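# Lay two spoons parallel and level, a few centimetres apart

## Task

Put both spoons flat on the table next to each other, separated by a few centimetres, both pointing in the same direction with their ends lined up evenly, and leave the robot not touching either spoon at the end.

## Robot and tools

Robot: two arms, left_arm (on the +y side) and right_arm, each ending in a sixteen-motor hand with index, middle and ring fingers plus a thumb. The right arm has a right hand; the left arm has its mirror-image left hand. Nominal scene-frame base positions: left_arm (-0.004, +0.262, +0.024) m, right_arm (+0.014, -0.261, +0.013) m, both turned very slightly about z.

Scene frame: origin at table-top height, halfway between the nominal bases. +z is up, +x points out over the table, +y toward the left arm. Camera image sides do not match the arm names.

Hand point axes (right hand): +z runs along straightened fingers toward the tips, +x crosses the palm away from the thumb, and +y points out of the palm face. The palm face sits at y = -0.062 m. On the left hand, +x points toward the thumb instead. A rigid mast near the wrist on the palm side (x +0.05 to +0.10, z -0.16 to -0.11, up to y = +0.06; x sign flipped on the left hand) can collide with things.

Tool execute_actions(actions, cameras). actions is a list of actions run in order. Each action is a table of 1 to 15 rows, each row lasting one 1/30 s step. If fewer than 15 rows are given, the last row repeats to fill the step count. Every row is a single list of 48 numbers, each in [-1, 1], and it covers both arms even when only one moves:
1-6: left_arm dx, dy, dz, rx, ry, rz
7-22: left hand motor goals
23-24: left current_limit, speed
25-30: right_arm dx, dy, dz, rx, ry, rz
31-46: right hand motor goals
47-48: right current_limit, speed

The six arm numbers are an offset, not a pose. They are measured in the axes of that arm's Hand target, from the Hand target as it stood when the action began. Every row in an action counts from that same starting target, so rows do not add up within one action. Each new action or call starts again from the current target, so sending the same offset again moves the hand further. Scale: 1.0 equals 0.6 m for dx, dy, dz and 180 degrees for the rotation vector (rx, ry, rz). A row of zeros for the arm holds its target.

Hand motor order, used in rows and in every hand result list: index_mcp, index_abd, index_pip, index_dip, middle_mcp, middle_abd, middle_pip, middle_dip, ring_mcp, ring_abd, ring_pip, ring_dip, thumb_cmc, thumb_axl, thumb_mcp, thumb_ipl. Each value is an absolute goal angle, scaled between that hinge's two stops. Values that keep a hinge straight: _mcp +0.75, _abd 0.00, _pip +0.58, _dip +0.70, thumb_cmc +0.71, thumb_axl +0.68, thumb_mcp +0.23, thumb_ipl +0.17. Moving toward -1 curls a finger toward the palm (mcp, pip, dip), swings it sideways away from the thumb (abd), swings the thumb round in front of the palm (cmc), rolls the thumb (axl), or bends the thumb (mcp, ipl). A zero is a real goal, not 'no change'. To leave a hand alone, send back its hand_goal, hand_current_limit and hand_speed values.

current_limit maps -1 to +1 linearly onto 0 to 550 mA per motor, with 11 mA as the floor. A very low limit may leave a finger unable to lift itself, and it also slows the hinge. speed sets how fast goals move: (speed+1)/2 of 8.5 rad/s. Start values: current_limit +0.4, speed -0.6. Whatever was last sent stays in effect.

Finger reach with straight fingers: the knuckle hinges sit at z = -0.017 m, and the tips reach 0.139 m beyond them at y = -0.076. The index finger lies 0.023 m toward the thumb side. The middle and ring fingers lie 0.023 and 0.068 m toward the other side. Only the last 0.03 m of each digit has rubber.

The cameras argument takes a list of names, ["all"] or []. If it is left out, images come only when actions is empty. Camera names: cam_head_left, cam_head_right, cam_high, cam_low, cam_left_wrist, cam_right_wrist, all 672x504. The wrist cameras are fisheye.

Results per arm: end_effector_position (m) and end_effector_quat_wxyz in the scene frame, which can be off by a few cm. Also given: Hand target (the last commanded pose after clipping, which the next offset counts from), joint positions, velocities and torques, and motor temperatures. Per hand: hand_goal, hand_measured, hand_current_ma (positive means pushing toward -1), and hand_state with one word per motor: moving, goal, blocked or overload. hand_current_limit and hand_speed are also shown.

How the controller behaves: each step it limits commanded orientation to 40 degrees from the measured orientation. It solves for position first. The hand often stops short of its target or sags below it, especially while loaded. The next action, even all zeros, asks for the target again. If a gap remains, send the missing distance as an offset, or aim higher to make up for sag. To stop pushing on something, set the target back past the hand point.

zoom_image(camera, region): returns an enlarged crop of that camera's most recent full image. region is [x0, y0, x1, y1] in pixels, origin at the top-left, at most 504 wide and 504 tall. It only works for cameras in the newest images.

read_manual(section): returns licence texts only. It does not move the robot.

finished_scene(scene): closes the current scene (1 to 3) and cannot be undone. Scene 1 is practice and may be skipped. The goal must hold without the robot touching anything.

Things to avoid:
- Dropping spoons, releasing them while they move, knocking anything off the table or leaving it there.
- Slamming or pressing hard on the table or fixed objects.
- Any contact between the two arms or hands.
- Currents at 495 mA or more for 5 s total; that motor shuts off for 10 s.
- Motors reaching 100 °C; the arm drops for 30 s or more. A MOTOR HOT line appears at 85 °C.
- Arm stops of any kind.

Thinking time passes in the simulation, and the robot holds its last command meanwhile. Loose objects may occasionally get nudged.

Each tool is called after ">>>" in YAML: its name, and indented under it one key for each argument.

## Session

>>> execute_actions:
  actions: []

>>> zoom_image:
  camera: "cam_head_right"
  region: [120, 170, 480, 400]

>>> zoom_image:
  camera: "cam_head_left"
  region: [80, 170, 480, 400]

Scene clock: 0.00 s.
left_arm: end_effector_position=(+0.4749, +0.0497, +0.2851) hand_goal=(+0.754, +0.000, +0.576, +0.696, +0.754, +0.000, +0.576, +0.696, +0.754, +0.000, +0.576, +0.696, +0.714, +0.678, +0.226, +0.168) hand_measured=(+0.754, +0.000, +0.576, +0.696, +0.754, +0.000, +0.576, +0.696, +0.754, +0.000, +0.576, +0.696, +0.714, +0.678, +0.226, +0.168) hand_current_ma=(+0, +0, +0, +0, +0, +0, +0, +0, +0, +0, +0, +0, +0, +0, +0, +0) hand_state=(goal, goal, goal, goal, goal, goal, goal, goal, goal, goal, goal, goal, goal, goal, goal, goal) hand_current_limit=0.40 hand_speed=-0.60 end_effector_quat_wxyz=(+0.147, +0.954, +0.229, -0.130) | right_arm: end_effector_position=(+0.1793, -0.0715, +0.3671) hand_goal=(+0.754, +0.000, +0.576, +0.696, +0.754, +0.000, +0.576, +0.696, +0.754, +0.000, +0.576, +0.696, +0.714, +0.678, +0.226, +0.168) hand_measured=(+0.754, +0.000, +0.576, +0.696, +0.754, +0.000, +0.576, +0.696, +0.754, +0.000, +0.576, +0.696, +0.714, +0.678, +0.226, +0.168) hand_current_ma=(+0, +0, +0, +0, +0, +0, +0, +0, +0, +0, +0, +0, +0, +0, +0, +0) hand_state=(goal, goal, goal, goal, goal, goal, goal, goal, goal, goal, goal, goal, goal, goal, goal, goal) hand_current_limit=0.40 hand_speed=-0.60 end_effector_quat_wxyz=(+0.118, +0.372, +0.752, +0.531)
Joint positions: left_arm=[-0.207 1.564 1.496 -1.622 0.377 0.927] | right_arm=[1.381 0.106 0.511 -0.875 0.452 0.46]
Joint velocities: within noise
Joint torques (N m): no reading
Motor temperatures (°C): left_arm=[34 34 40 27 31 27] | right_arm=[30 30 40 30 29 30]
Heat: left arm: hottest elbow 40 °C; right arm: hottest elbow 40 °C.
Hand target: left_arm +0.4807, +0.0457, +0.2946; +0.153, +0.955, +0.223, -0.119 | right_arm +0.1799, -0.0759, +0.3890; +0.117, +0.374, +0.740, +0.547
camera_calibration:
cam_left_wrist: T_world_to_cam=[[-0.957327, 0.271492, 0.0990855, 0.383953], [0.287635, 0.861651, 0.418119, -0.347497], [0.0281389, 0.428777, -0.902972, 0.345689], [0, 0, 0, 1]] pos_world=[0.457793, 0.046958, 0.419398]
cam_right_wrist: T_world_to_cam=[[0.806244, -0.407564, 0.428792, -0.303458], [-0.301259, -0.906657, -0.295324, 0.0604684], [0.509131, 0.108926, -0.853769, 0.357189], [0, 0, 0, 1]] pos_world=[0.0810217, -0.107762, 0.452935]

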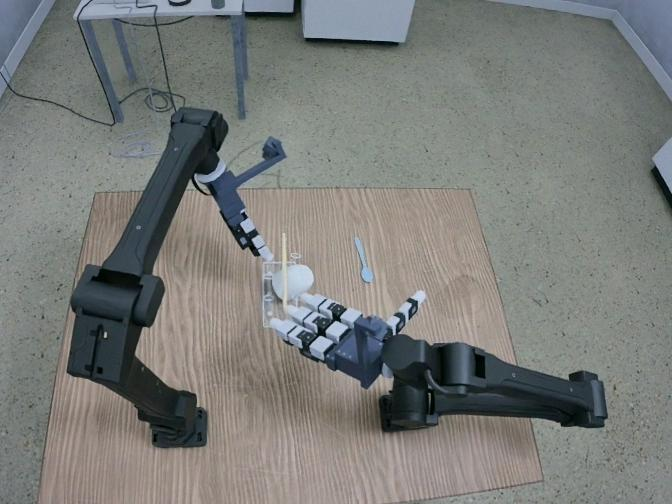

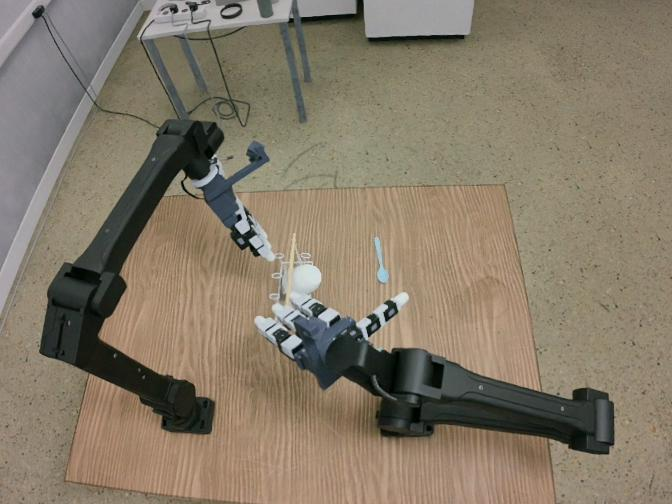

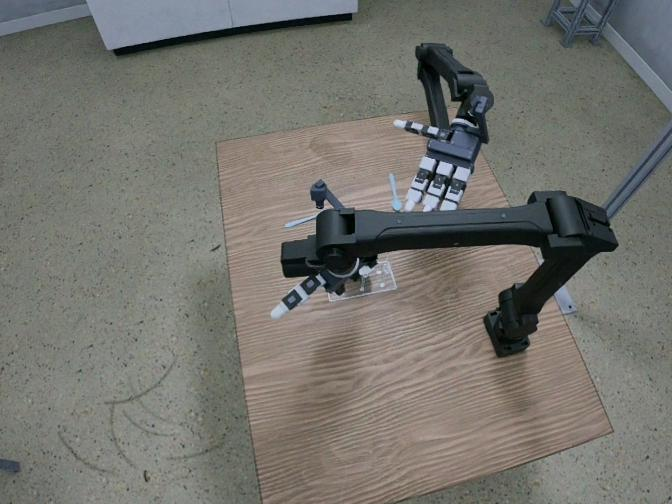

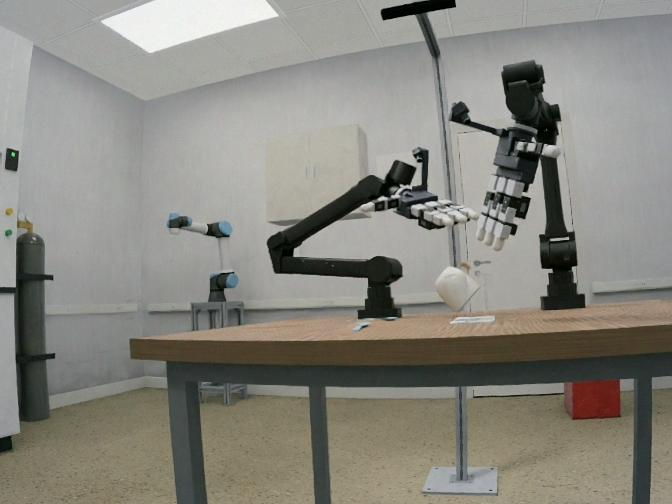

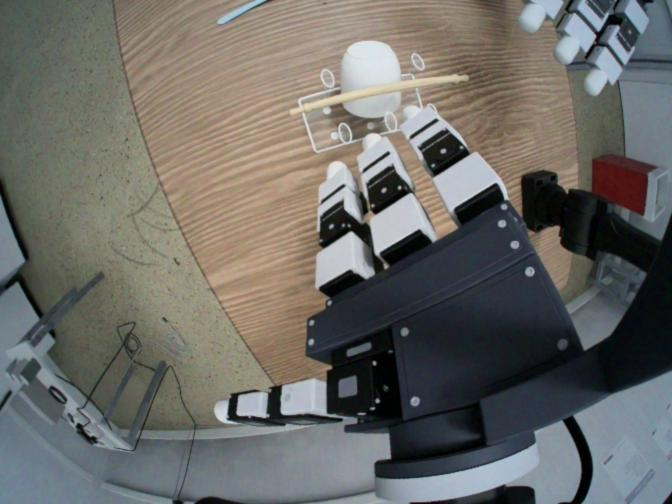

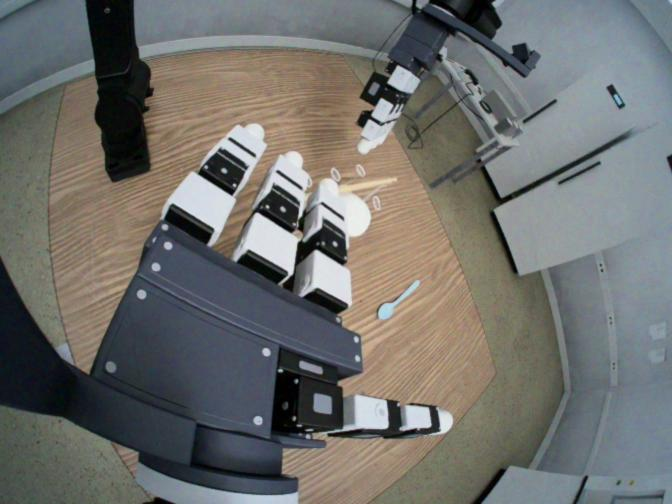

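Scaled by 1.400 from the camera's 672x504 image, which has a finer 960x720 frame.

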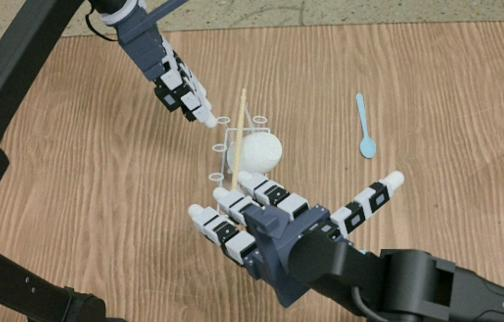

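Scaled by 1.260 from the camera's 672x504 image, which has a finer 960x720 frame.

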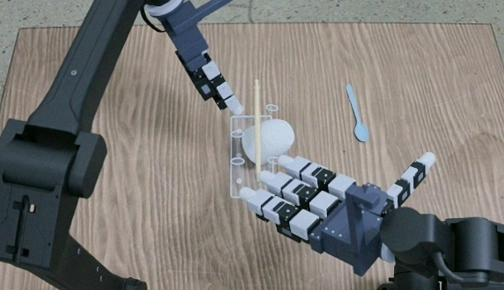

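>>> zoom_image:
  camera: "cam_high"
  region: [270, 130, 470, 260]

Scaled by 2.520 from the camera's 672x504 image, which has a finer 960x720 frame.

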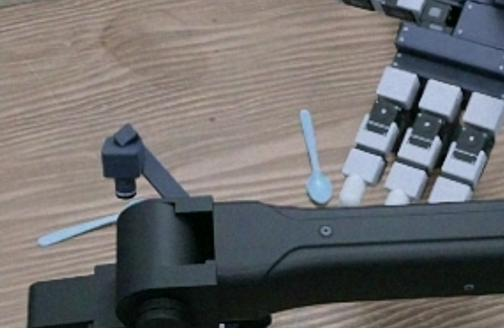

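>>> execute_actions:
  actions:
    - [[0.0263,-0.066,-0.048,0,0,0,0.754,0,0.576,0.696,0.754,0,0.576,0.696,0.754,0,0.576,0.696,0.714,0.678,0.226,0.168,0.4,-0.6,-0.0823,-0.0382,0.035,0.0736,-0.0304,0.0428,0.754,0,0.576,0.696,0.754,0,0.576,0.696,0.754,0,0.576,0.696,0.714,0.678,0.226,0.168,0.4,-0.6]]
    - [[0.0263,-0.066,-0.048,0,0,0,0.754,0,0.576,0.696,0.754,0,0.576,0.696,0.754,0,0.576,0.696,0.714,0.678,0.226,0.168,0.4,-0.6,-0.0818,-0.017,0.0493,0.0736,-0.0304,0.0428,0.754,0,0.576,0.696,0.754,0,0.576,0.696,0.754,0,0.576,0.696,0.714,0.678,0.226,0.168,0.4,-0.6]]
    - [[0.0263,-0.066,-0.048,0,0,0,0.754,0,0.576,0.696,0.754,0,0.576,0.696,0.754,0,0.576,0.696,0.714,0.678,0.226,0.168,0.4,-0.6,-0.0777,0.0063,0.0585,0.0736,-0.0304,0.0428,0.754,0,0.576,0.696,0.754,0,0.576,0.696,0.754,0,0.576,0.696,0.714,0.678,0.226,0.168,0.4,-0.6]]

Scene clock: 302.57 s.
left_arm: end_effector_position=(+0.4803, +0.1982, +0.3188) hand_goal=(+0.754, +0.000, +0.576, +0.696, +0.754, +0.000, +0.576, +0.696, +0.754, +0.000, +0.576, +0.696, +0.714, +0.678, +0.226, +0.168) hand_measured=(+0.754, +0.000, +0.576, +0.696, +0.754, +0.000, +0.576, +0.696, +0.754, +0.000, +0.576, +0.696, +0.716, +0.678, +0.224, +0.168) hand_current_ma=(+0, +0, +0, +0, +0, +0, +0, +0, +0, +0, +0, +0, +0, +0, -1, +0) hand_state=(goal, goal, goal, goal, goal, goal, goal, goal, goal, goal, goal, goal, goal, goal, goal, goal) hand_current_limit=0.40 hand_speed=-0.60 end_effector_quat_wxyz=(+0.168, +0.951, +0.249, -0.074) | right_arm: end_effector_position=(+0.2822, -0.1420, +0.2370) hand_goal=(+0.754, +0.000, +0.576, +0.696, +0.754, +0.000, +0.576, +0.696, +0.754, +0.000, +0.576, +0.696, +0.714, +0.678, +0.226, +0.168) hand_measured=(+0.758, +0.000, +0.576, +0.696, +0.758, +0.000, +0.576, +0.696, +0.758, +0.000, +0.576, +0.696, +0.718, +0.678, +0.224, +0.168) hand_current_ma=(+6, +0, +1, +0, +5, +0, +1, +0, +5, +0, +1, +0, +6, -1, -3, +0) hand_state=(goal, goal, goal, goal, goal, goal, goal, goal, goal, goal, goal, goal, goal, goal, goal, goal) hand_current_limit=0.40 hand_speed=-0.60 end_effector_quat_wxyz=(-0.034, +0.610, +0.767, +0.198)
Joint positions: left_arm=[0.122 1.5 1.496 -1.679 0.354 1.212] | right_arm=[0.407 0.636 0.71 -1.317 -0.24 0.231]
Joint torques (N m): left_arm=[0.15 -12.63 10.92 -0.32 0.33 0.15] | right_arm=[-0.67 0.38 15.71 0.12 -0.35 -0.24]
Motor temperatures (°C): left_arm=[33 39 50 27 32 27] | right_arm=[30 30 52 30 29 30]
Heat: left arm: hottest elbow 50 °C; right arm: hottest elbow 52 °C.
Hand target: left_arm +0.4808, +0.1954, +0.3320; +0.153, +0.955, +0.223, -0.119 | right_arm +0.2903, -0.1394, +0.2689; -0.024, +0.600, +0.768, +0.221
Off the commanded pose: left_arm 0.013 m, 6 deg | right_arm 0.033 m, 3 deg.
joint sent to its limit (left arm) — joint 4 (wrist pitch), lower limit. The joint targets are off in position and orientation.

>>> execute_actions:
  actions:
    - [[0,0,0,0,0,0,0.754,0,0.576,0.696,0.754,0,0.576,0.696,0.754,0,0.576,0.696,0.714,0.678,0.226,0.168,0.4,-0.6,-0.0765,-0.0547,0.0352,0.0736,-0.0304,0.0428,0.754,0,0.576,0.696,0.754,0,0.576,0.696,0.754,0,0.576,0.696,0.714,0.678,0.226,0.168,0.4,-0.6]]
    - [[0,0,0,0,0,0,0.754,0,0.576,0.696,0.754,0,0.576,0.696,0.754,0,0.576,0.696,0.714,0.678,0.226,0.168,0.4,-0.6,-0.0782,-0.034,0.0533,0.0736,-0.0304,0.0428,0.754,0,0.576,0.696,0.754,0,0.576,0.696,0.754,0,0.576,0.696,0.714,0.678,0.226,0.168,0.4,-0.6]]
    - [[0,0,0,0,0,0,0.754,0,0.576,0.696,0.754,0,0.576,0.696,0.754,0,0.576,0.696,0.714,0.678,0.226,0.168,0.4,-0.6,-0.0688,-0.0195,0.0165,0.0736,-0.0304,0.0428,0.754,0,0.576,0.696,0.754,0,0.576,0.696,0.754,0,0.576,0.696,0.714,0.678,0.226,0.168,0.4,-0.6]]
  cameras: ["cam_right_wrist","cam_high","cam_head_left"]

>>> zoom_image:
  camera: "cam_right_wrist"
  region: [150, 60, 450, 300]

Scene clock: 324.07 s.
left_arm: end_effector_position=(+0.4802, +0.1981, +0.3189) hand_goal=(+0.754, +0.000, +0.576, +0.696, +0.754, +0.000, +0.576, +0.696, +0.754, +0.000, +0.576, +0.696, +0.714, +0.678, +0.226, +0.168) hand_measured=(+0.754, +0.000, +0.576, +0.696, +0.754, +0.000, +0.576, +0.696, +0.754, +0.000, +0.576, +0.696, +0.716, +0.678, +0.224, +0.168) hand_current_ma=(+0, +0, +0, +0, +0, +0, +0, +0, +0, +0, +0, +0, +0, +0, -1, +0) hand_state=(goal, goal, goal, goal, goal, goal, goal, goal, goal, goal, goal, goal, goal, goal, goal, goal) hand_current_limit=0.40 hand_speed=-0.60 end_effector_quat_wxyz=(+0.168, +0.951, +0.249, -0.074) | right_arm: end_effector_position=(+0.2481, -0.2565, +0.1578) hand_goal=(+0.754, +0.000, +0.576, +0.696, +0.754, +0.000, +0.576, +0.696, +0.754, +0.000, +0.576, +0.696, +0.714, +0.678, +0.226, +0.168) hand_measured=(+0.752, +0.000, +0.576, +0.696, +0.752, +0.000, +0.576, +0.696, +0.752, +0.000, +0.576, +0.696, +0.714, +0.678, +0.224, +0.168) hand_current_ma=(-2, +0, +1, +0, -2, +0, +1, +0, -2, +0, +1, +0, +0, -1, -5, +0) hand_state=(goal, goal, goal, goal, goal, goal, goal, goal, goal, goal, goal, goal, goal, goal, goal, goal) hand_current_limit=0.40 hand_speed=-0.60 end_effector_quat_wxyz=(-0.102, +0.730, +0.670, -0.088)
Joint positions: left_arm=[0.122 1.5 1.496 -1.679 0.354 1.214] | right_arm=[0.135 0.916 0.744 -1.66 -0.069 0.224]
Joint torques (N m): left_arm=[0.15 -12.57 10.93 -0.34 0.32 0.15] | right_arm=[-1.14 -1.08 11.86 -1.18 0.21 0.13]
Heat: left arm: hottest elbow 51 °C; right arm: hottest elbow 51 °C.
Hand target: left_arm +0.4808, +0.1954, +0.3320; +0.153, +0.955, +0.223, -0.119 | right_arm +0.2512, -0.2596, +0.1698; -0.160, +0.720, +0.660, -0.146
Off the commanded pose: left_arm 0.013 m, 6 deg | right_arm 0.013 m, 9 deg.
joint sent to its limit (left arm) — joint 4 (wrist pitch), lower limit. The joint targets are off in position and orientation.
joint sent to its limit (right arm) — joint 4 (wrist pitch), lower limit. The joint targets are off in position and orientation.
camera_calibration:
cam_right_wrist: T_world_to_cam=[[0.574831, -0.798085, -0.180636, -0.291159], [-0.371592, -0.45128, 0.811336, -0.188755], [-0.729032, -0.399258, -0.555972, 0.293588], [0, 0, 0, 1]] pos_world=[0.311262, -0.200334, 0.263777]
Images, in order (width x height): cam_head_left 672x504, cam_high 672x504, cam_right_wrist 672x504.

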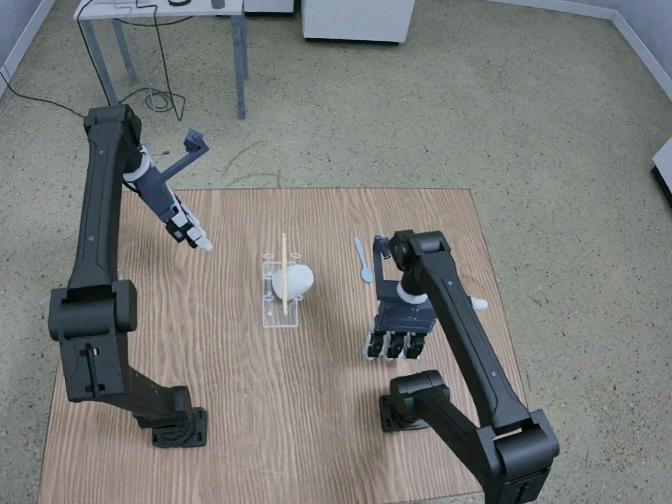

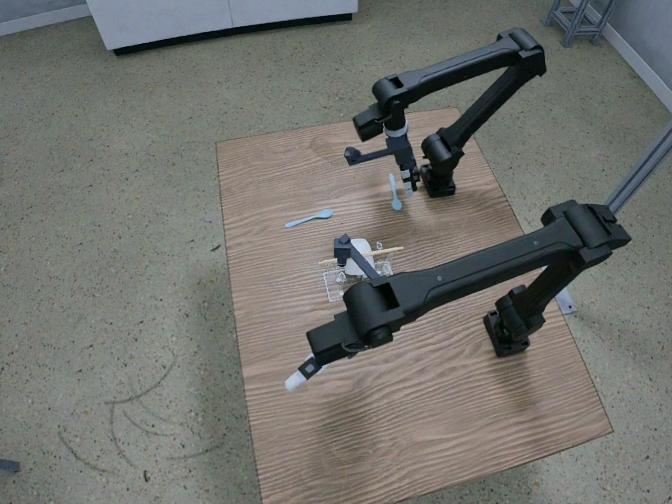

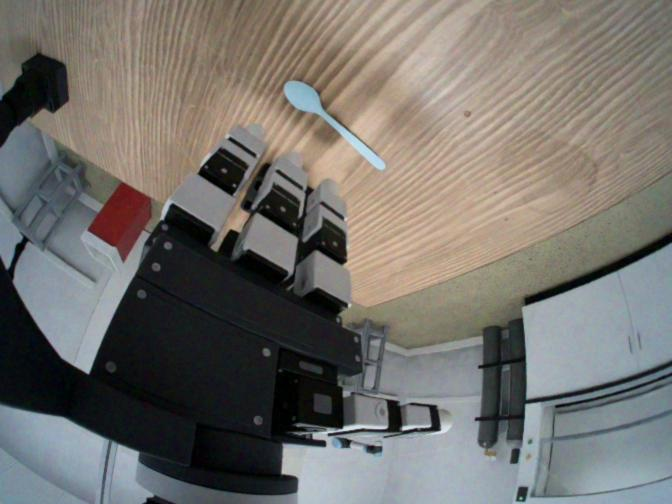

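Scaled by 1.680 from the camera's 672x504 image, which has a finer 960x720 frame.

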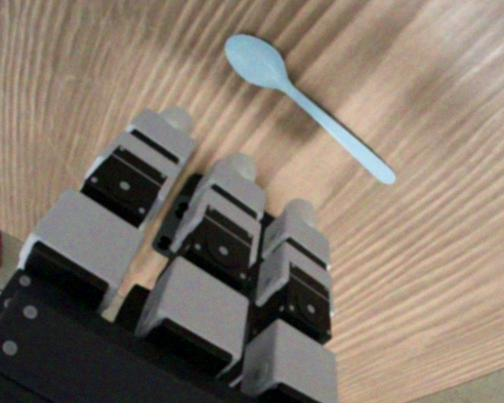

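>>> execute_actions:
  actions:
    - [[0,0,0,0,0,0,0.754,0,0.576,0.696,0.754,0,0.576,0.696,0.754,0,0.576,0.696,0.714,0.678,0.226,0.168,0.4,-0.6,-0.0288,0.0243,0.0623,0,0,0,0.754,0,0.576,0.696,0.754,0,0.576,0.696,0.754,0,0.576,0.696,0.714,0.678,0.226,0.168,0.4,-0.6]]
    - [[0,0,0,0,0,0,0.754,0,0.576,0.696,0.754,0,0.576,0.696,0.754,0,0.576,0.696,0.714,0.678,0.226,0.168,0.4,-0.6,0,0.0165,0.0353,0,0,0,0.754,0,0.576,0.696,0.754,0,0.576,0.696,0.754,0,0.576,0.696,0.714,0.678,0.226,0.168,0.4,-0.6]]
  cameras: ["cam_right_wrist","cam_low","cam_high"]

>>> zoom_image:
  camera: "cam_right_wrist"
  region: [150, 60, 450, 300]

>>> zoom_image:
  camera: "cam_low"
  region: [300, 200, 480, 340]

Scene clock: 374.77 s.
left_arm: end_effector_position=(+0.4802, +0.1981, +0.3189) hand_goal=(+0.754, +0.000, +0.576, +0.696, +0.754, +0.000, +0.576, +0.696, +0.754, +0.000, +0.576, +0.696, +0.714, +0.678, +0.226, +0.168) hand_measured=(+0.754, +0.000, +0.576, +0.696, +0.754, +0.000, +0.576, +0.696, +0.754, +0.000, +0.576, +0.696, +0.716, +0.678, +0.224, +0.168) hand_current_ma=(+0, +0, +0, +0, +0, +0, +0, +0, +0, +0, +0, +0, +0, +0, -1, +0) hand_state=(goal, goal, goal, goal, goal, goal, goal, goal, goal, goal, goal, goal, goal, goal, goal, goal) hand_current_limit=0.40 hand_speed=-0.60 end_effector_quat_wxyz=(+0.168, +0.951, +0.249, -0.074) | right_arm: end_effector_position=(+0.2399, -0.2743, +0.1050) hand_goal=(+0.754, +0.000, +0.576, +0.696, +0.754, +0.000, +0.576, +0.696, +0.754, +0.000, +0.576, +0.696, +0.714, +0.678, +0.226, +0.168) hand_measured=(+0.750, +0.000, +0.576, +0.696, +0.750, +0.000, +0.576, +0.696, +0.750, +0.000, +0.576, +0.696, +0.712, +0.678, +0.222, +0.168) hand_current_ma=(-4, +0, +1, +0, -4, +0, +1, +0, -4, +0, +1, +0, -2, -1, -5, +0) hand_state=(goal, goal, goal, goal, goal, goal, goal, goal, goal, goal, goal, goal, goal, goal, goal, goal) hand_current_limit=0.40 hand_speed=-0.60 end_effector_quat_wxyz=(-0.166, +0.719, +0.657, -0.152)
Joint positions: left_arm=[0.122 1.5 1.496 -1.679 0.354 1.214] | right_arm=[0.034 1.088 0.698 -1.63 -0.059 0.122]
Joint torques (N m): left_arm=[0.15 -12.57 10.93 -0.34 0.32 0.15] | right_arm=[-1.32 -2.43 8.88 -0.18 0.22 -0.16]
Heat: left arm: hottest elbow 51 °C; right arm: hottest elbow 48 °C.
Hand target: left_arm +0.4808, +0.1954, +0.3320; +0.153, +0.955, +0.223, -0.119 | right_arm +0.2472, -0.2765, +0.1064; -0.160, +0.720, +0.660, -0.146
Off the commanded pose: left_arm 0.013 m, 6 deg | right_arm 0.008 m, 1 deg.
joint sent to its limit (left arm) — joint 4 (wrist pitch), lower limit. The joint targets are off in position and orientation.
camera_calibration:
cam_right_wrist: T_world_to_cam=[[0.530218, -0.797571, -0.28766, -0.28818], [-0.219972, -0.457062, 0.861804, -0.200264], [-0.818829, -0.393667, -0.417786, 0.259734], [0, 0, 0, 1]] pos_world=[0.321423, -0.219128, 0.198204]
Images, in order (width x height): cam_high 672x504, cam_low 672x504, cam_right_wrist 672x504.

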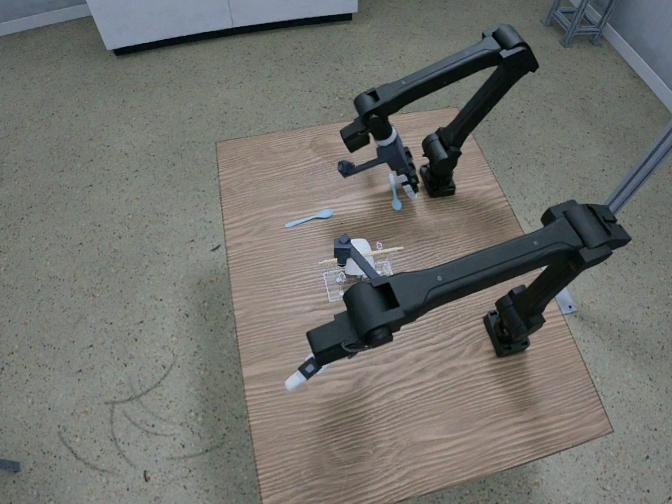

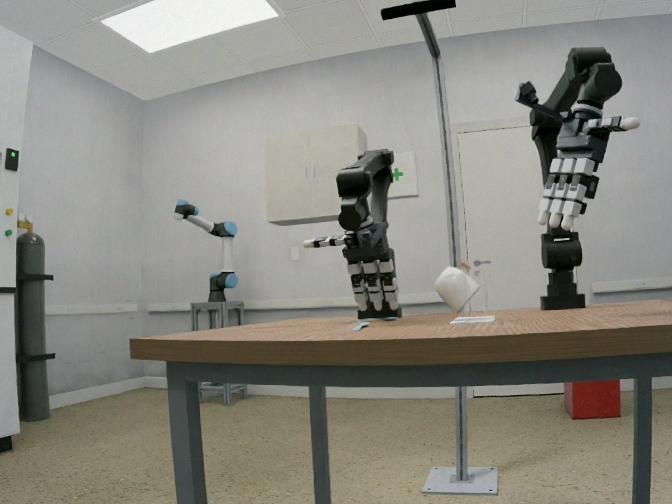

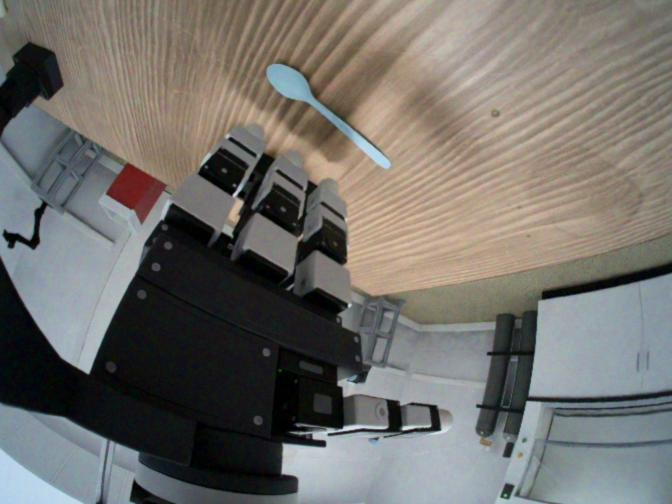

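Scaled by 1.680 from the camera's 672x504 image, which has a finer 960x720 frame.

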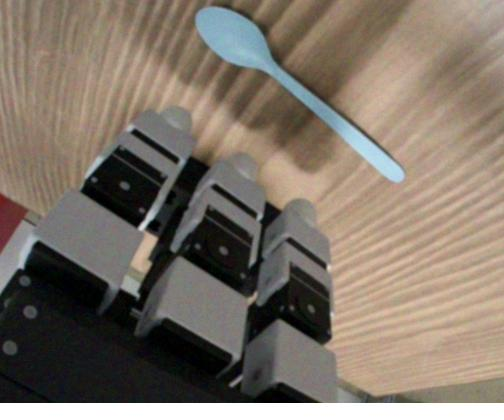

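Scaled by 2.800 from the camera's 672x504 image, which has a finer 960x720 frame.

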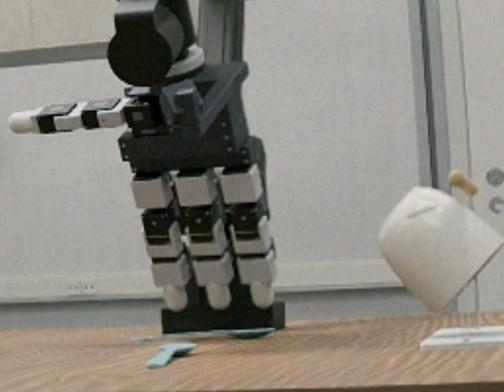

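>>> execute_actions:
  actions:
    - [[0,0,0,0,0,0,0.754,0,0.576,0.696,0.754,0,0.576,0.696,0.754,0,0.576,0.696,0.714,0.678,0.226,0.168,0.4,-0.6,0,0.0169,0.0363,0,0,0,0.754,0,0.576,0.696,0.754,0,0.576,0.696,0.754,0,0.576,0.696,0.714,0.678,0.226,0.168,0.4,-0.6]]
  cameras: ["cam_low","cam_right_wrist"]

>>> zoom_image:
  camera: "cam_low"
  region: [330, 250, 430, 350]

Scene clock: 391.30 s.
left_arm: end_effector_position=(+0.4802, +0.1981, +0.3189) hand_goal=(+0.754, +0.000, +0.576, +0.696, +0.754, +0.000, +0.576, +0.696, +0.754, +0.000, +0.576, +0.696, +0.714, +0.678, +0.226, +0.168) hand_measured=(+0.754, +0.000, +0.576, +0.696, +0.754, +0.000, +0.576, +0.696, +0.754, +0.000, +0.576, +0.696, +0.716, +0.678, +0.224, +0.168) hand_current_ma=(+0, +0, +0, +0, +0, +0, +0, +0, +0, +0, +0, +0, +0, +0, -1, +0) hand_state=(goal, goal, goal, goal, goal, goal, goal, goal, goal, goal, goal, goal, goal, goal, goal, goal) hand_current_limit=0.40 hand_speed=-0.60 end_effector_quat_wxyz=(+0.168, +0.951, +0.249, -0.074) | right_arm: end_effector_position=(+0.2400, -0.2743, +0.0818) hand_goal=(+0.754, +0.000, +0.576, +0.696, +0.754, +0.000, +0.576, +0.696, +0.754, +0.000, +0.576, +0.696, +0.714, +0.678, +0.226, +0.168) hand_measured=(+0.750, +0.000, +0.576, +0.696, +0.750, +0.000, +0.576, +0.696, +0.750, +0.000, +0.576, +0.696, +0.712, +0.678, +0.222, +0.168) hand_current_ma=(-5, +0, +1, +0, -4, +0, +1, +0, -5, +0, +1, +0, -2, -1, -5, +0) hand_state=(goal, goal, goal, goal, goal, goal, goal, goal, goal, goal, goal, goal, goal, goal, goal, goal) hand_current_limit=0.40 hand_speed=-0.60 end_effector_quat_wxyz=(-0.165, +0.720, +0.657, -0.151)
Joint positions: left_arm=[0.122 1.5 1.496 -1.679 0.354 1.214] | right_arm=[0.034 1.12 0.653 -1.551 -0.059 0.122]
Joint torques (N m): left_arm=[0.15 -12.63 10.93 -0.32 0.32 0.15] | right_arm=[-1.44 -2.78 8.58 -0.02 0.21 -0.19]
Motor temperatures (°C): left_arm=[33 38 51 27 31 27] | right_arm=[30 29 47 29 29 30]
Heat: left arm: hottest elbow 51 °C; right arm: hottest elbow 47 °C.
Hand target: left_arm +0.4808, +0.1954, +0.3320; +0.153, +0.955, +0.223, -0.119 | right_arm +0.2472, -0.2765, +0.0823; -0.160, +0.720, +0.660, -0.146
Off the commanded pose: left_arm 0.013 m, 6 deg | right_arm 0.008 m, 1 deg.
joint sent to its limit (left arm) — joint 4 (wrist pitch), lower limit. The joint targets are off in position and orientation.
camera_calibration:
cam_right_wrist: T_world_to_cam=[[0.530718, -0.797505, -0.286922, -0.295047], [-0.221278, -0.457169, 0.861413, -0.179916], [-0.818153, -0.393678, -0.419098, 0.250014], [0, 0, 0, 1]] pos_world=[0.321326, -0.219128, 0.175107]
Images, in order (width x height): cam_low 672x504, cam_right_wrist 672x504.

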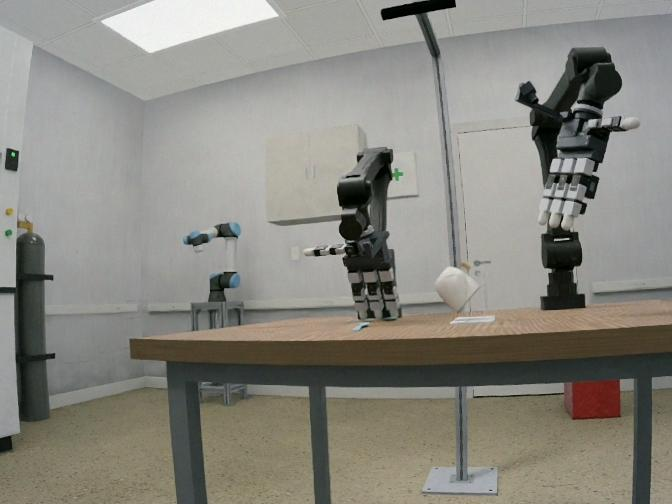

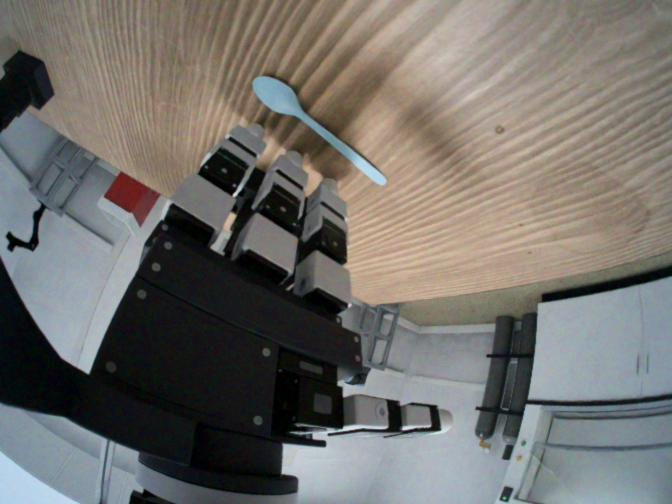

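Scaled by 5.040 from the camera's 672x504 image, which has a finer 960x720 frame.

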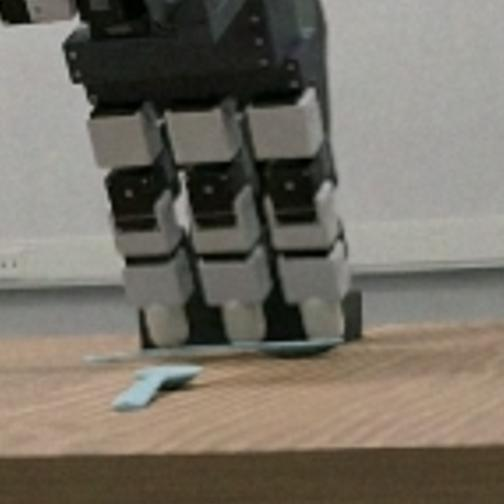

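>>> execute_actions:
  actions:
    - [[0,0,0,0,0,0,0.754,0,0.576,0.696,0.754,0,0.576,0.696,0.754,0,0.576,0.696,0.714,0.678,0.226,0.168,0.4,-0.6,0.0043,0.048,-0.015,0,0,0,0.754,0,0.576,0.696,0.754,0,0.576,0.696,0.754,0,0.576,0.696,0.714,0.678,0.226,0.168,0.4,-0.6]]
    - [[0,0,0,0,0,0,0.754,0,0.576,0.696,0.754,0,0.576,0.696,0.754,0,0.576,0.696,0.714,0.678,0.226,0.168,0.4,-0.6,0.0043,0.0452,-0.0211,0,0,0,0.754,0,0.576,0.696,0.754,0,0.576,0.696,0.754,0,0.576,0.696,0.714,0.678,0.226,0.168,0.4,-0.6]]
  cameras: ["cam_low","cam_right_wrist"]

>>> zoom_image:
  camera: "cam_low"
  region: [330, 250, 430, 350]

Scene clock: 413.97 s.
left_arm: end_effector_position=(+0.4802, +0.1981, +0.3189) hand_goal=(+0.754, +0.000, +0.576, +0.696, +0.754, +0.000, +0.576, +0.696, +0.754, +0.000, +0.576, +0.696, +0.714, +0.678, +0.226, +0.168) hand_measured=(+0.754, +0.000, +0.576, +0.696, +0.754, +0.000, +0.576, +0.696, +0.754, +0.000, +0.576, +0.696, +0.716, +0.678, +0.224, +0.168) hand_current_ma=(+0, +0, +0, +0, +0, +0, +0, +0, +0, +0, +0, +0, +0, +0, -1, +0) hand_state=(goal, goal, goal, goal, goal, goal, goal, goal, goal, goal, goal, goal, goal, goal, goal, goal) hand_current_limit=0.40 hand_speed=-0.60 end_effector_quat_wxyz=(+0.168, +0.951, +0.249, -0.074) | right_arm: end_effector_position=(+0.2733, -0.2734, +0.0684) hand_goal=(+0.754, +0.000, +0.576, +0.696, +0.754, +0.000, +0.576, +0.696, +0.754, +0.000, +0.576, +0.696, +0.714, +0.678, +0.226, +0.168) hand_measured=(+0.762, +0.000, +0.582, +0.700, +0.766, +0.000, +0.586, +0.702, +0.770, +0.000, +0.588, +0.702, +0.712, +0.678, +0.222, +0.168) hand_current_ma=(+12, +0, +10, +4, +22, +0, +16, +7, +34, +1, +21, +10, -3, -1, -5, +0) hand_state=(goal, goal, goal, goal, goal, goal, goal, goal, goal, goal, goal, goal, goal, goal, goal, goal) hand_current_limit=0.40 hand_speed=-0.60 end_effector_quat_wxyz=(-0.185, +0.712, +0.654, -0.176)
Joint positions: left_arm=[0.122 1.5 1.496 -1.679 0.354 1.214] | right_arm=[0.033 1.295 0.742 -1.532 -0.054 0.115]
Joint torques (N m): left_arm=[0.09 -12.57 10.93 -0.34 0.32 0.15] | right_arm=[-0.85 -4.78 11.64 0.29 0.19 -0.17]
Heat: left arm: hottest elbow 51 °C; right arm: hottest elbow 45 °C.
Hand target: left_arm +0.4808, +0.1954, +0.3320; +0.153, +0.955, +0.223, -0.119 | right_arm +0.3073, -0.2766, +0.0784; -0.160, +0.720, +0.660, -0.146
Off the commanded pose: left_arm 0.013 m, 6 deg | right_arm 0.036 m, 5 deg.
joint sent to its limit (left arm) — joint 4 (wrist pitch), lower limit. The joint targets are off in position and orientation.
camera_calibration:
cam_right_wrist: T_world_to_cam=[[0.51676, -0.794684, -0.318492, -0.309039], [-0.161007, -0.455584, 0.875512, -0.177545], [-0.840854, -0.40115, -0.363377, 0.272355], [0, 0, 0, 1]] pos_world=[0.360124, -0.21722, 0.155984]
Images, in order (width x height): cam_low 672x504, cam_right_wrist 672x504.

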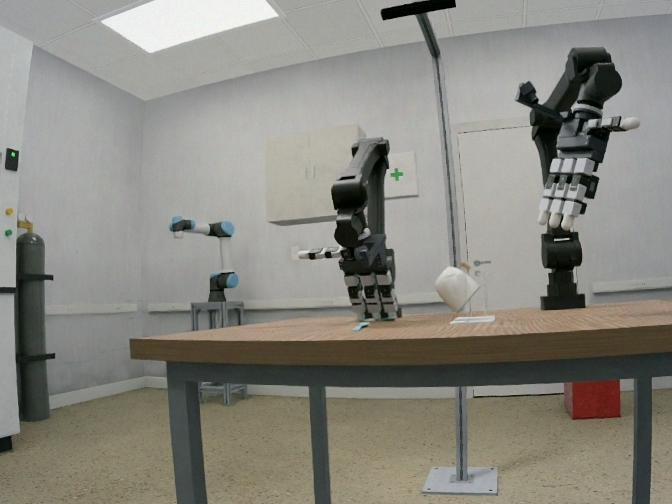

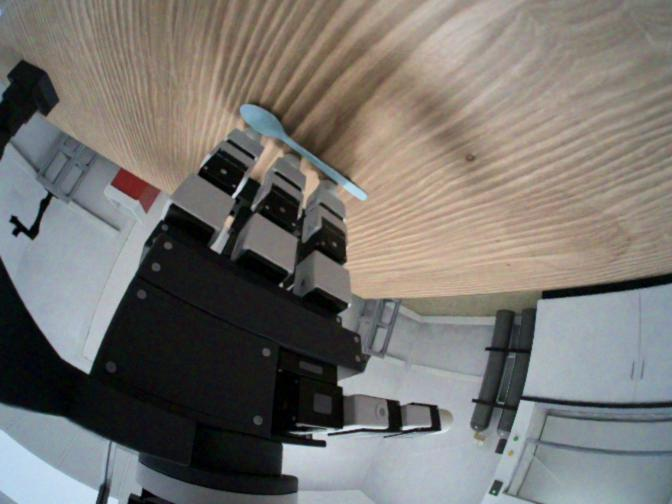

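Scaled by 5.040 from the camera's 672x504 image, which has a finer 960x720 frame.

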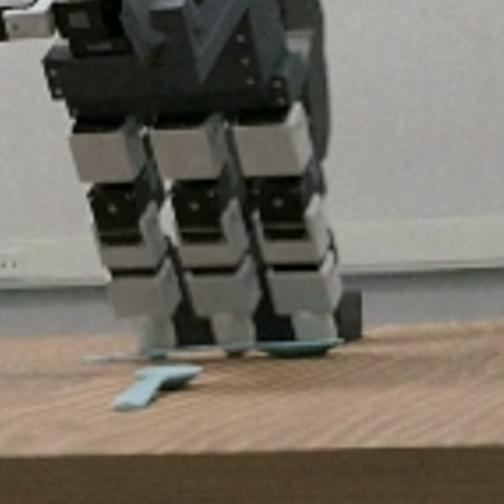

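>>> execute_actions:
  actions:
    - [[0,0,0,0,0,0,0.754,0,0.576,0.696,0.754,0,0.576,0.696,0.754,0,0.576,0.696,0.714,0.678,0.226,0.168,0.4,-0.6,0.0043,0.0423,-0.027,0,0,0,0.754,0,0.576,0.696,0.754,0,0.576,0.696,0.754,0,0.576,0.696,0.714,0.678,0.226,0.168,0.4,-0.6]]
    - [[0,0,0,0,0,0,0.754,0,0.576,0.696,0.754,0,0.576,0.696,0.754,0,0.576,0.696,0.714,0.678,0.226,0.168,0.4,-0.6,0.0043,0.0423,-0.027,0,0,0,0.754,0,0.576,0.696,0.754,0,0.576,0.696,0.754,0,0.576,0.696,0.714,0.678,0.226,0.168,0.4,-0.6]]
  cameras: ["cam_high","cam_right_wrist"]

Scene clock: 431.97 s.
left_arm: end_effector_position=(+0.4802, +0.1981, +0.3189) hand_goal=(+0.754, +0.000, +0.576, +0.696, +0.754, +0.000, +0.576, +0.696, +0.754, +0.000, +0.576, +0.696, +0.714, +0.678, +0.226, +0.168) hand_measured=(+0.754, +0.000, +0.576, +0.696, +0.754, +0.000, +0.576, +0.696, +0.754, +0.000, +0.576, +0.696, +0.716, +0.678, +0.224, +0.168) hand_current_ma=(+0, +0, +0, +0, +0, +0, +0, +0, +0, +0, +0, +0, +0, +0, -1, +0) hand_state=(goal, goal, goal, goal, goal, goal, goal, goal, goal, goal, goal, goal, goal, goal, goal, goal) hand_current_limit=0.40 hand_speed=-0.60 end_effector_quat_wxyz=(+0.168, +0.951, +0.249, -0.074) | right_arm: end_effector_position=(+0.3468, -0.2716, +0.0768) hand_goal=(+0.754, +0.000, +0.576, +0.696, +0.754, +0.000, +0.576, +0.696, +0.754, +0.000, +0.576, +0.696, +0.714, +0.678, +0.226, +0.168) hand_measured=(+0.750, +0.000, +0.578, +0.698, +0.750, +0.000, +0.578, +0.698, +0.752, +0.000, +0.578, +0.700, +0.712, +0.678, +0.222, +0.168) hand_current_ma=(-6, +0, +1, +3, -5, +0, +1, +3, -3, +1, +2, +4, -3, -1, -5, +0) hand_state=(goal, goal, goal, goal, goal, goal, goal, goal, goal, goal, goal, goal, goal, goal, goal, goal) hand_current_limit=0.40 hand_speed=-0.60 end_effector_quat_wxyz=(-0.171, +0.716, +0.658, -0.160)
Joint positions: left_arm=[0.122 1.5 1.496 -1.679 0.354 1.214] | right_arm=[0.028 1.442 0.917 -1.515 -0.053 0.11]
Joint torques (N m): left_arm=[0.15 -12.57 10.95 -0.34 0.32 0.15] | right_arm=[-0.97 -7.12 11.19 -0.64 0.21 -0.17]
Heat: left arm: hottest elbow 51 °C; right arm: hottest elbow 45 °C.
Hand target: left_arm +0.4808, +0.1954, +0.3320; +0.153, +0.955, +0.223, -0.119 | right_arm +0.3672, -0.2766, +0.0863; -0.160, +0.720, +0.660, -0.146
Off the commanded pose: left_arm 0.013 m, 6 deg | right_arm 0.023 m, 2 deg.
joint sent to its limit (left arm) — joint 4 (wrist pitch), lower limit. The joint targets are off in position and orientation.
camera_calibration:
cam_right_wrist: T_world_to_cam=[[0.530615, -0.793814, -0.297163, -0.349075], [-0.199843, -0.457868, 0.866268, -0.158723], [-0.823717, -0.400269, -0.40159, 0.335174], [0, 0, 0, 1]] pos_world=[0.429594, -0.215615, 0.168367]
Images, in order (width x height): cam_high 672x504, cam_right_wrist 672x504.

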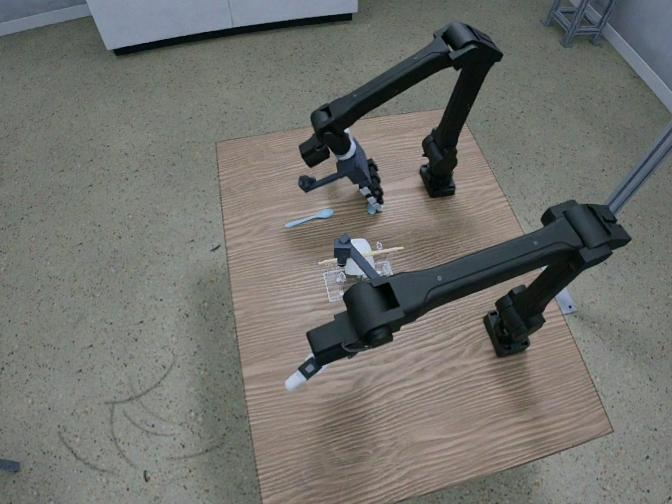

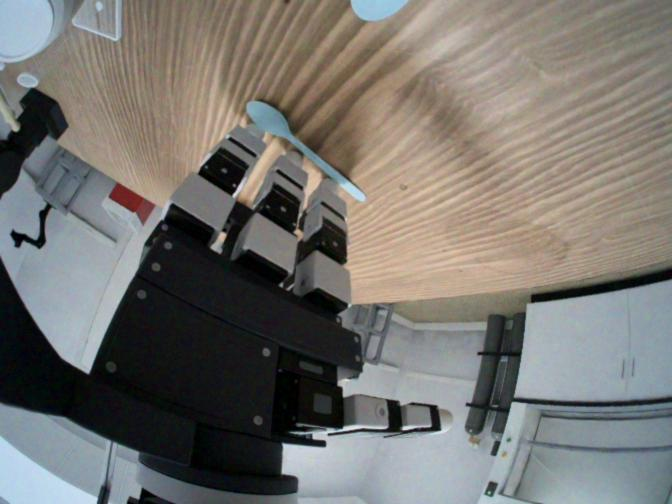

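>>> execute_actions:
  actions:
    - [[0,0,0,0,0,0,0.754,0,0.576,0.696,0.754,0,0.576,0.696,0.754,0,0.576,0.696,0.714,0.678,0.226,0.168,0.4,-0.6,0.0043,0.0452,-0.0211,0,0,0,0.754,0,0.576,0.696,0.754,0,0.576,0.696,0.754,0,0.576,0.696,0.714,0.678,0.226,0.168,0.4,-0.6]]
    - [[0,0,0,0,0,0,0.754,0,0.576,0.696,0.754,0,0.576,0.696,0.754,0,0.576,0.696,0.714,0.678,0.226,0.168,0.4,-0.6,0.0043,0.0452,-0.0211,0,0,0,0.754,0,0.576,0.696,0.754,0,0.576,0.696,0.754,0,0.576,0.696,0.714,0.678,0.226,0.168,0.4,-0.6]]
  cameras: ["cam_high","cam_right_wrist"]

>>> zoom_image:
  camera: "cam_right_wrist"
  region: [200, 0, 440, 210]

Scene clock: 462.23 s.
left_arm: end_effector_position=(+0.4802, +0.1981, +0.3189) hand_goal=(+0.754, +0.000, +0.576, +0.696, +0.754, +0.000, +0.576, +0.696, +0.754, +0.000, +0.576, +0.696, +0.714, +0.678, +0.226, +0.168) hand_measured=(+0.754, +0.000, +0.576, +0.696, +0.754, +0.000, +0.576, +0.696, +0.754, +0.000, +0.576, +0.696, +0.716, +0.678, +0.224, +0.168) hand_current_ma=(+0, +0, +0, +0, +0, +0, +0, +0, +0, +0, +0, +0, +0, +0, -1, +0) hand_state=(goal, goal, goal, goal, goal, goal, goal, goal, goal, goal, goal, goal, goal, goal, goal, goal) hand_current_limit=0.40 hand_speed=-0.60 end_effector_quat_wxyz=(+0.168, +0.951, +0.249, -0.074) | right_arm: end_effector_position=(+0.4055, -0.2705, +0.0762) hand_goal=(+0.754, +0.000, +0.576, +0.696, +0.754, +0.000, +0.576, +0.696, +0.754, +0.000, +0.576, +0.696, +0.714, +0.678, +0.226, +0.168) hand_measured=(+0.764, +0.000, +0.584, +0.700, +0.766, +0.000, +0.586, +0.702, +0.768, +0.000, +0.586, +0.702, +0.712, +0.678, +0.222, +0.168) hand_current_ma=(+17, +0, +12, +5, +21, +0, +15, +7, +26, +1, +17, +8, -3, -1, -5, +0) hand_state=(goal, goal, goal, goal, goal, goal, goal, goal, goal, goal, goal, goal, goal, goal, goal, goal) hand_current_limit=0.40 hand_speed=-0.60 end_effector_quat_wxyz=(-0.170, +0.716, +0.659, -0.158)
Joint positions: left_arm=[0.122 1.5 1.496 -1.679 0.354 1.214] | right_arm=[0.025 1.585 1.078 -1.53 -0.051 0.107]
Joint torques (N m): left_arm=[0.15 -12.57 10.95 -0.34 0.32 0.15] | right_arm=[-1.26 -8.64 12.14 -0.85 0.22 -0.19]
Heat: left arm: hottest elbow 51 °C; right arm: hottest elbow 45 °C.
Hand target: left_arm +0.4808, +0.1954, +0.3320; +0.153, +0.955, +0.223, -0.119 | right_arm +0.4273, -0.2767, +0.0864; -0.160, +0.720, +0.660, -0.146
Off the commanded pose: left_arm 0.013 m, 6 deg | right_arm 0.025 m, 2 deg.
joint sent to its limit (left arm) — joint 4 (wrist pitch), lower limit. The joint targets are off in position and orientation.
camera_calibration:
cam_right_wrist: T_world_to_cam=[[0.531855, -0.793577, -0.295576, -0.38013], [-0.20248, -0.458081, 0.865542, -0.144843], [-0.822273, -0.400495, -0.404316, 0.38327], [0, 0, 0, 1]] pos_world=[0.487999, -0.214514, 0.167973]
Images, in order (width x height): cam_high 672x504, cam_right_wrist 672x504.

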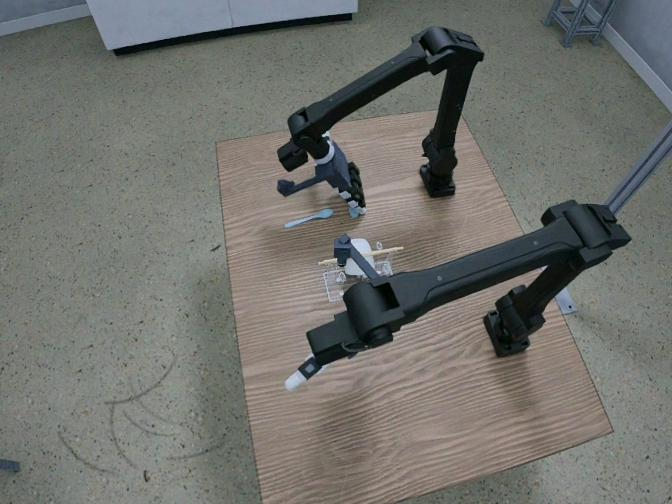

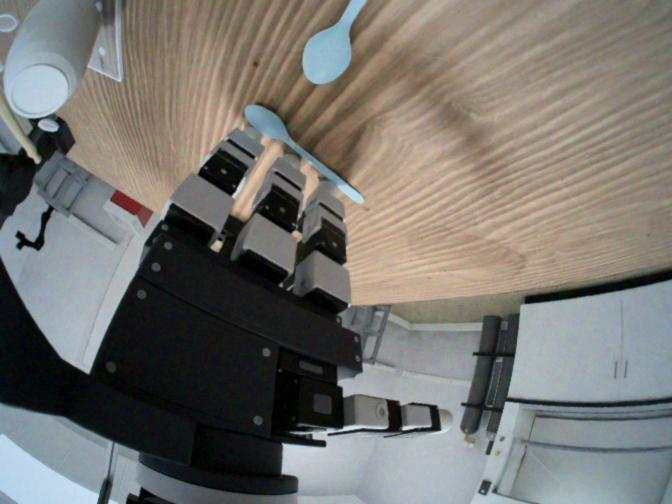

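Scaled by 2.100 from the camera's 672x504 image, which has a finer 960x720 frame.

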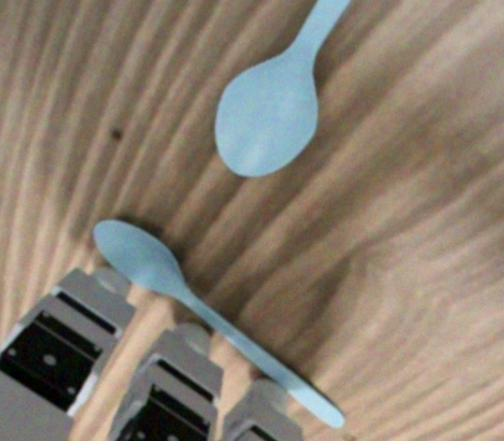

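>>> execute_actions:
  actions:
    - [[0,0,0,0,0,0,0.754,0,0.576,0.696,0.754,0,0.576,0.696,0.754,0,0.576,0.696,0.714,0.678,0.226,0.168,0.4,-0.6,-0.0036,-0.0452,0.014,0,0,0,0.754,0,0.576,0.696,0.754,0,0.576,0.696,0.754,0,0.576,0.696,0.714,0.678,0.226,0.168,0.4,-0.6]]
    - [[0,0,0,0,0,0,0.754,0,0.576,0.696,0.754,0,0.576,0.696,0.754,0,0.576,0.696,0.714,0.678,0.226,0.168,0.4,-0.6,-0.0003,-0.032,-0.059,0,0,0,0.754,0,0.576,0.696,0.754,0,0.576,0.696,0.754,0,0.576,0.696,0.714,0.678,0.226,0.168,0.4,-0.6]]
    - [[0,0,0,0,0,0,0.754,0,0.576,0.696,0.754,0,0.576,0.696,0.754,0,0.576,0.696,0.714,0.678,0.226,0.168,0.4,-0.6,-0.0003,-0.032,-0.059,0,0,0,0.754,0,0.576,0.696,0.754,0,0.576,0.696,0.754,0,-0.883,-0.174,0.714,0.678,0.226,0.168,0.4,-0.6]]
    - [[0,0,0,0,0,0,0.754,0,0.576,0.696,0.754,0,0.576,0.696,0.754,0,0.576,0.696,0.714,0.678,0.226,0.168,0.4,-0.6,-0.026,-0.0328,0.0292,-0.0268,0.028,0.1267,0.37,0,1.0,1.0,0.89,0,0.577,0.0435,0.754,0,-0.883,-0.174,0.714,0.678,0.226,0.168,0.4,-0.6]]
    - [[0,0,0,0,0,0,0.754,0,0.576,0.696,0.754,0,0.576,0.696,0.754,0,0.576,0.696,0.714,0.678,0.226,0.168,0.4,-0.6,-0.0393,-0.0222,0.0238,-0.0268,0.028,0.1267,0.37,0,1.0,1.0,0.89,0,0.577,0.0435,0.754,0,-0.883,-0.174,0.714,0.678,0.226,0.168,0.4,-0.6]]
  cameras: ["cam_high","cam_right_wrist"]

Scene clock: 530.67 s.
left_arm: end_effector_position=(+0.4802, +0.1981, +0.3189) hand_goal=(+0.754, +0.000, +0.576, +0.696, +0.754, +0.000, +0.576, +0.696, +0.754, +0.000, +0.576, +0.696, +0.714, +0.678, +0.226, +0.168) hand_measured=(+0.754, +0.000, +0.576, +0.696, +0.754, +0.000, +0.576, +0.696, +0.754, +0.000, +0.576, +0.696, +0.716, +0.678, +0.224, +0.168) hand_current_ma=(+0, +0, +0, +0, +0, +0, +0, +0, +0, +0, +0, +0, +0, +0, -1, +0) hand_state=(goal, goal, goal, goal, goal, goal, goal, goal, goal, goal, goal, goal, goal, goal, goal, goal) hand_current_limit=0.40 hand_speed=-0.60 end_effector_quat_wxyz=(+0.168, +0.951, +0.249, -0.074) | right_arm: end_effector_position=(+0.3368, -0.3074, +0.1490) hand_goal=(+0.370, +0.000, +1.000, +1.000, +0.890, +0.000, +0.578, +0.044, +0.754, +0.000, -0.882, -0.174, +0.714, +0.678, +0.226, +0.168) hand_measured=(+0.370, +0.000, +0.994, +0.996, +0.878, +0.000, +0.576, +0.048, +0.750, +0.000, -0.874, -0.170, +0.712, +0.678, +0.222, +0.168) hand_current_ma=(+0, +0, -7, -4, -24, +0, -1, +4, -6, +0, +12, +4, -3, -1, -5, +0) hand_state=(goal, goal, goal, goal, goal, goal, goal, goal, goal, goal, goal, goal, goal, goal, goal, goal) hand_current_limit=0.40 hand_speed=-0.60 end_effector_quat_wxyz=(-0.096, +0.936, +0.324, -0.093)
Joint positions: left_arm=[0.122 1.5 1.496 -1.679 0.354 1.214] | right_arm=[0.03 1.3 0.98 -1.487 -0.129 0.929]
Joint torques (N m): left_arm=[0.15 -12.57 10.95 -0.34 0.32 0.15] | right_arm=[0.62 -8.12 9.18 0.2 0.17 0.17]
Heat: left arm: hottest elbow 51 °C; right arm: hottest elbow 47 °C.
Hand target: left_arm +0.4808, +0.1954, +0.3320; +0.153, +0.955, +0.223, -0.119 | right_arm +0.3410, -0.3029, +0.1556; -0.087, +0.939, +0.323, -0.080
Off the commanded pose: left_arm 0.013 m, 6 deg | right_arm 0.009 m, 2 deg.
joint sent to its limit (left arm) — joint 4 (wrist pitch), lower limit. The joint targets are off in position and orientation.
camera_calibration:
cam_right_wrist: T_world_to_cam=[[-0.183004, -0.980419, -0.0727187, -0.201269], [-0.518538, 0.0334181, 0.854401, 0.0204344], [-0.835241, 0.194067, -0.5145, 0.545031], [0, 0, 0, 1]] pos_world=[0.428996, -0.303783, 0.248324]
Images, in order (width x height): cam_high 672x504, cam_right_wrist 672x504.

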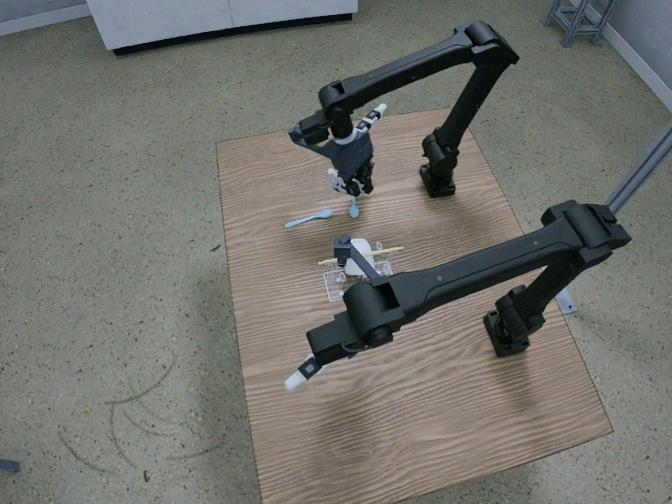

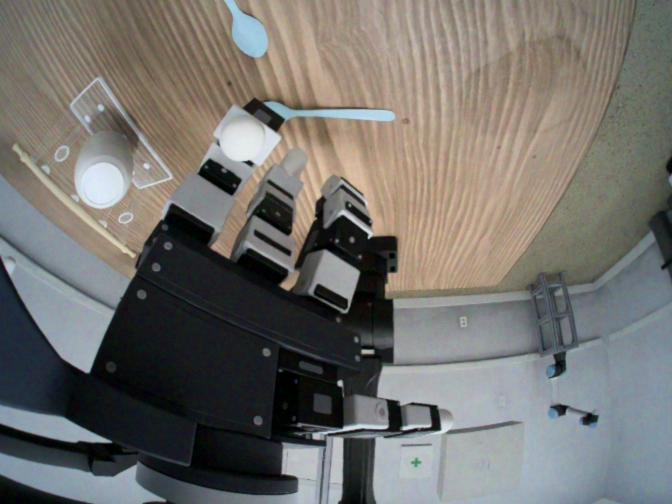

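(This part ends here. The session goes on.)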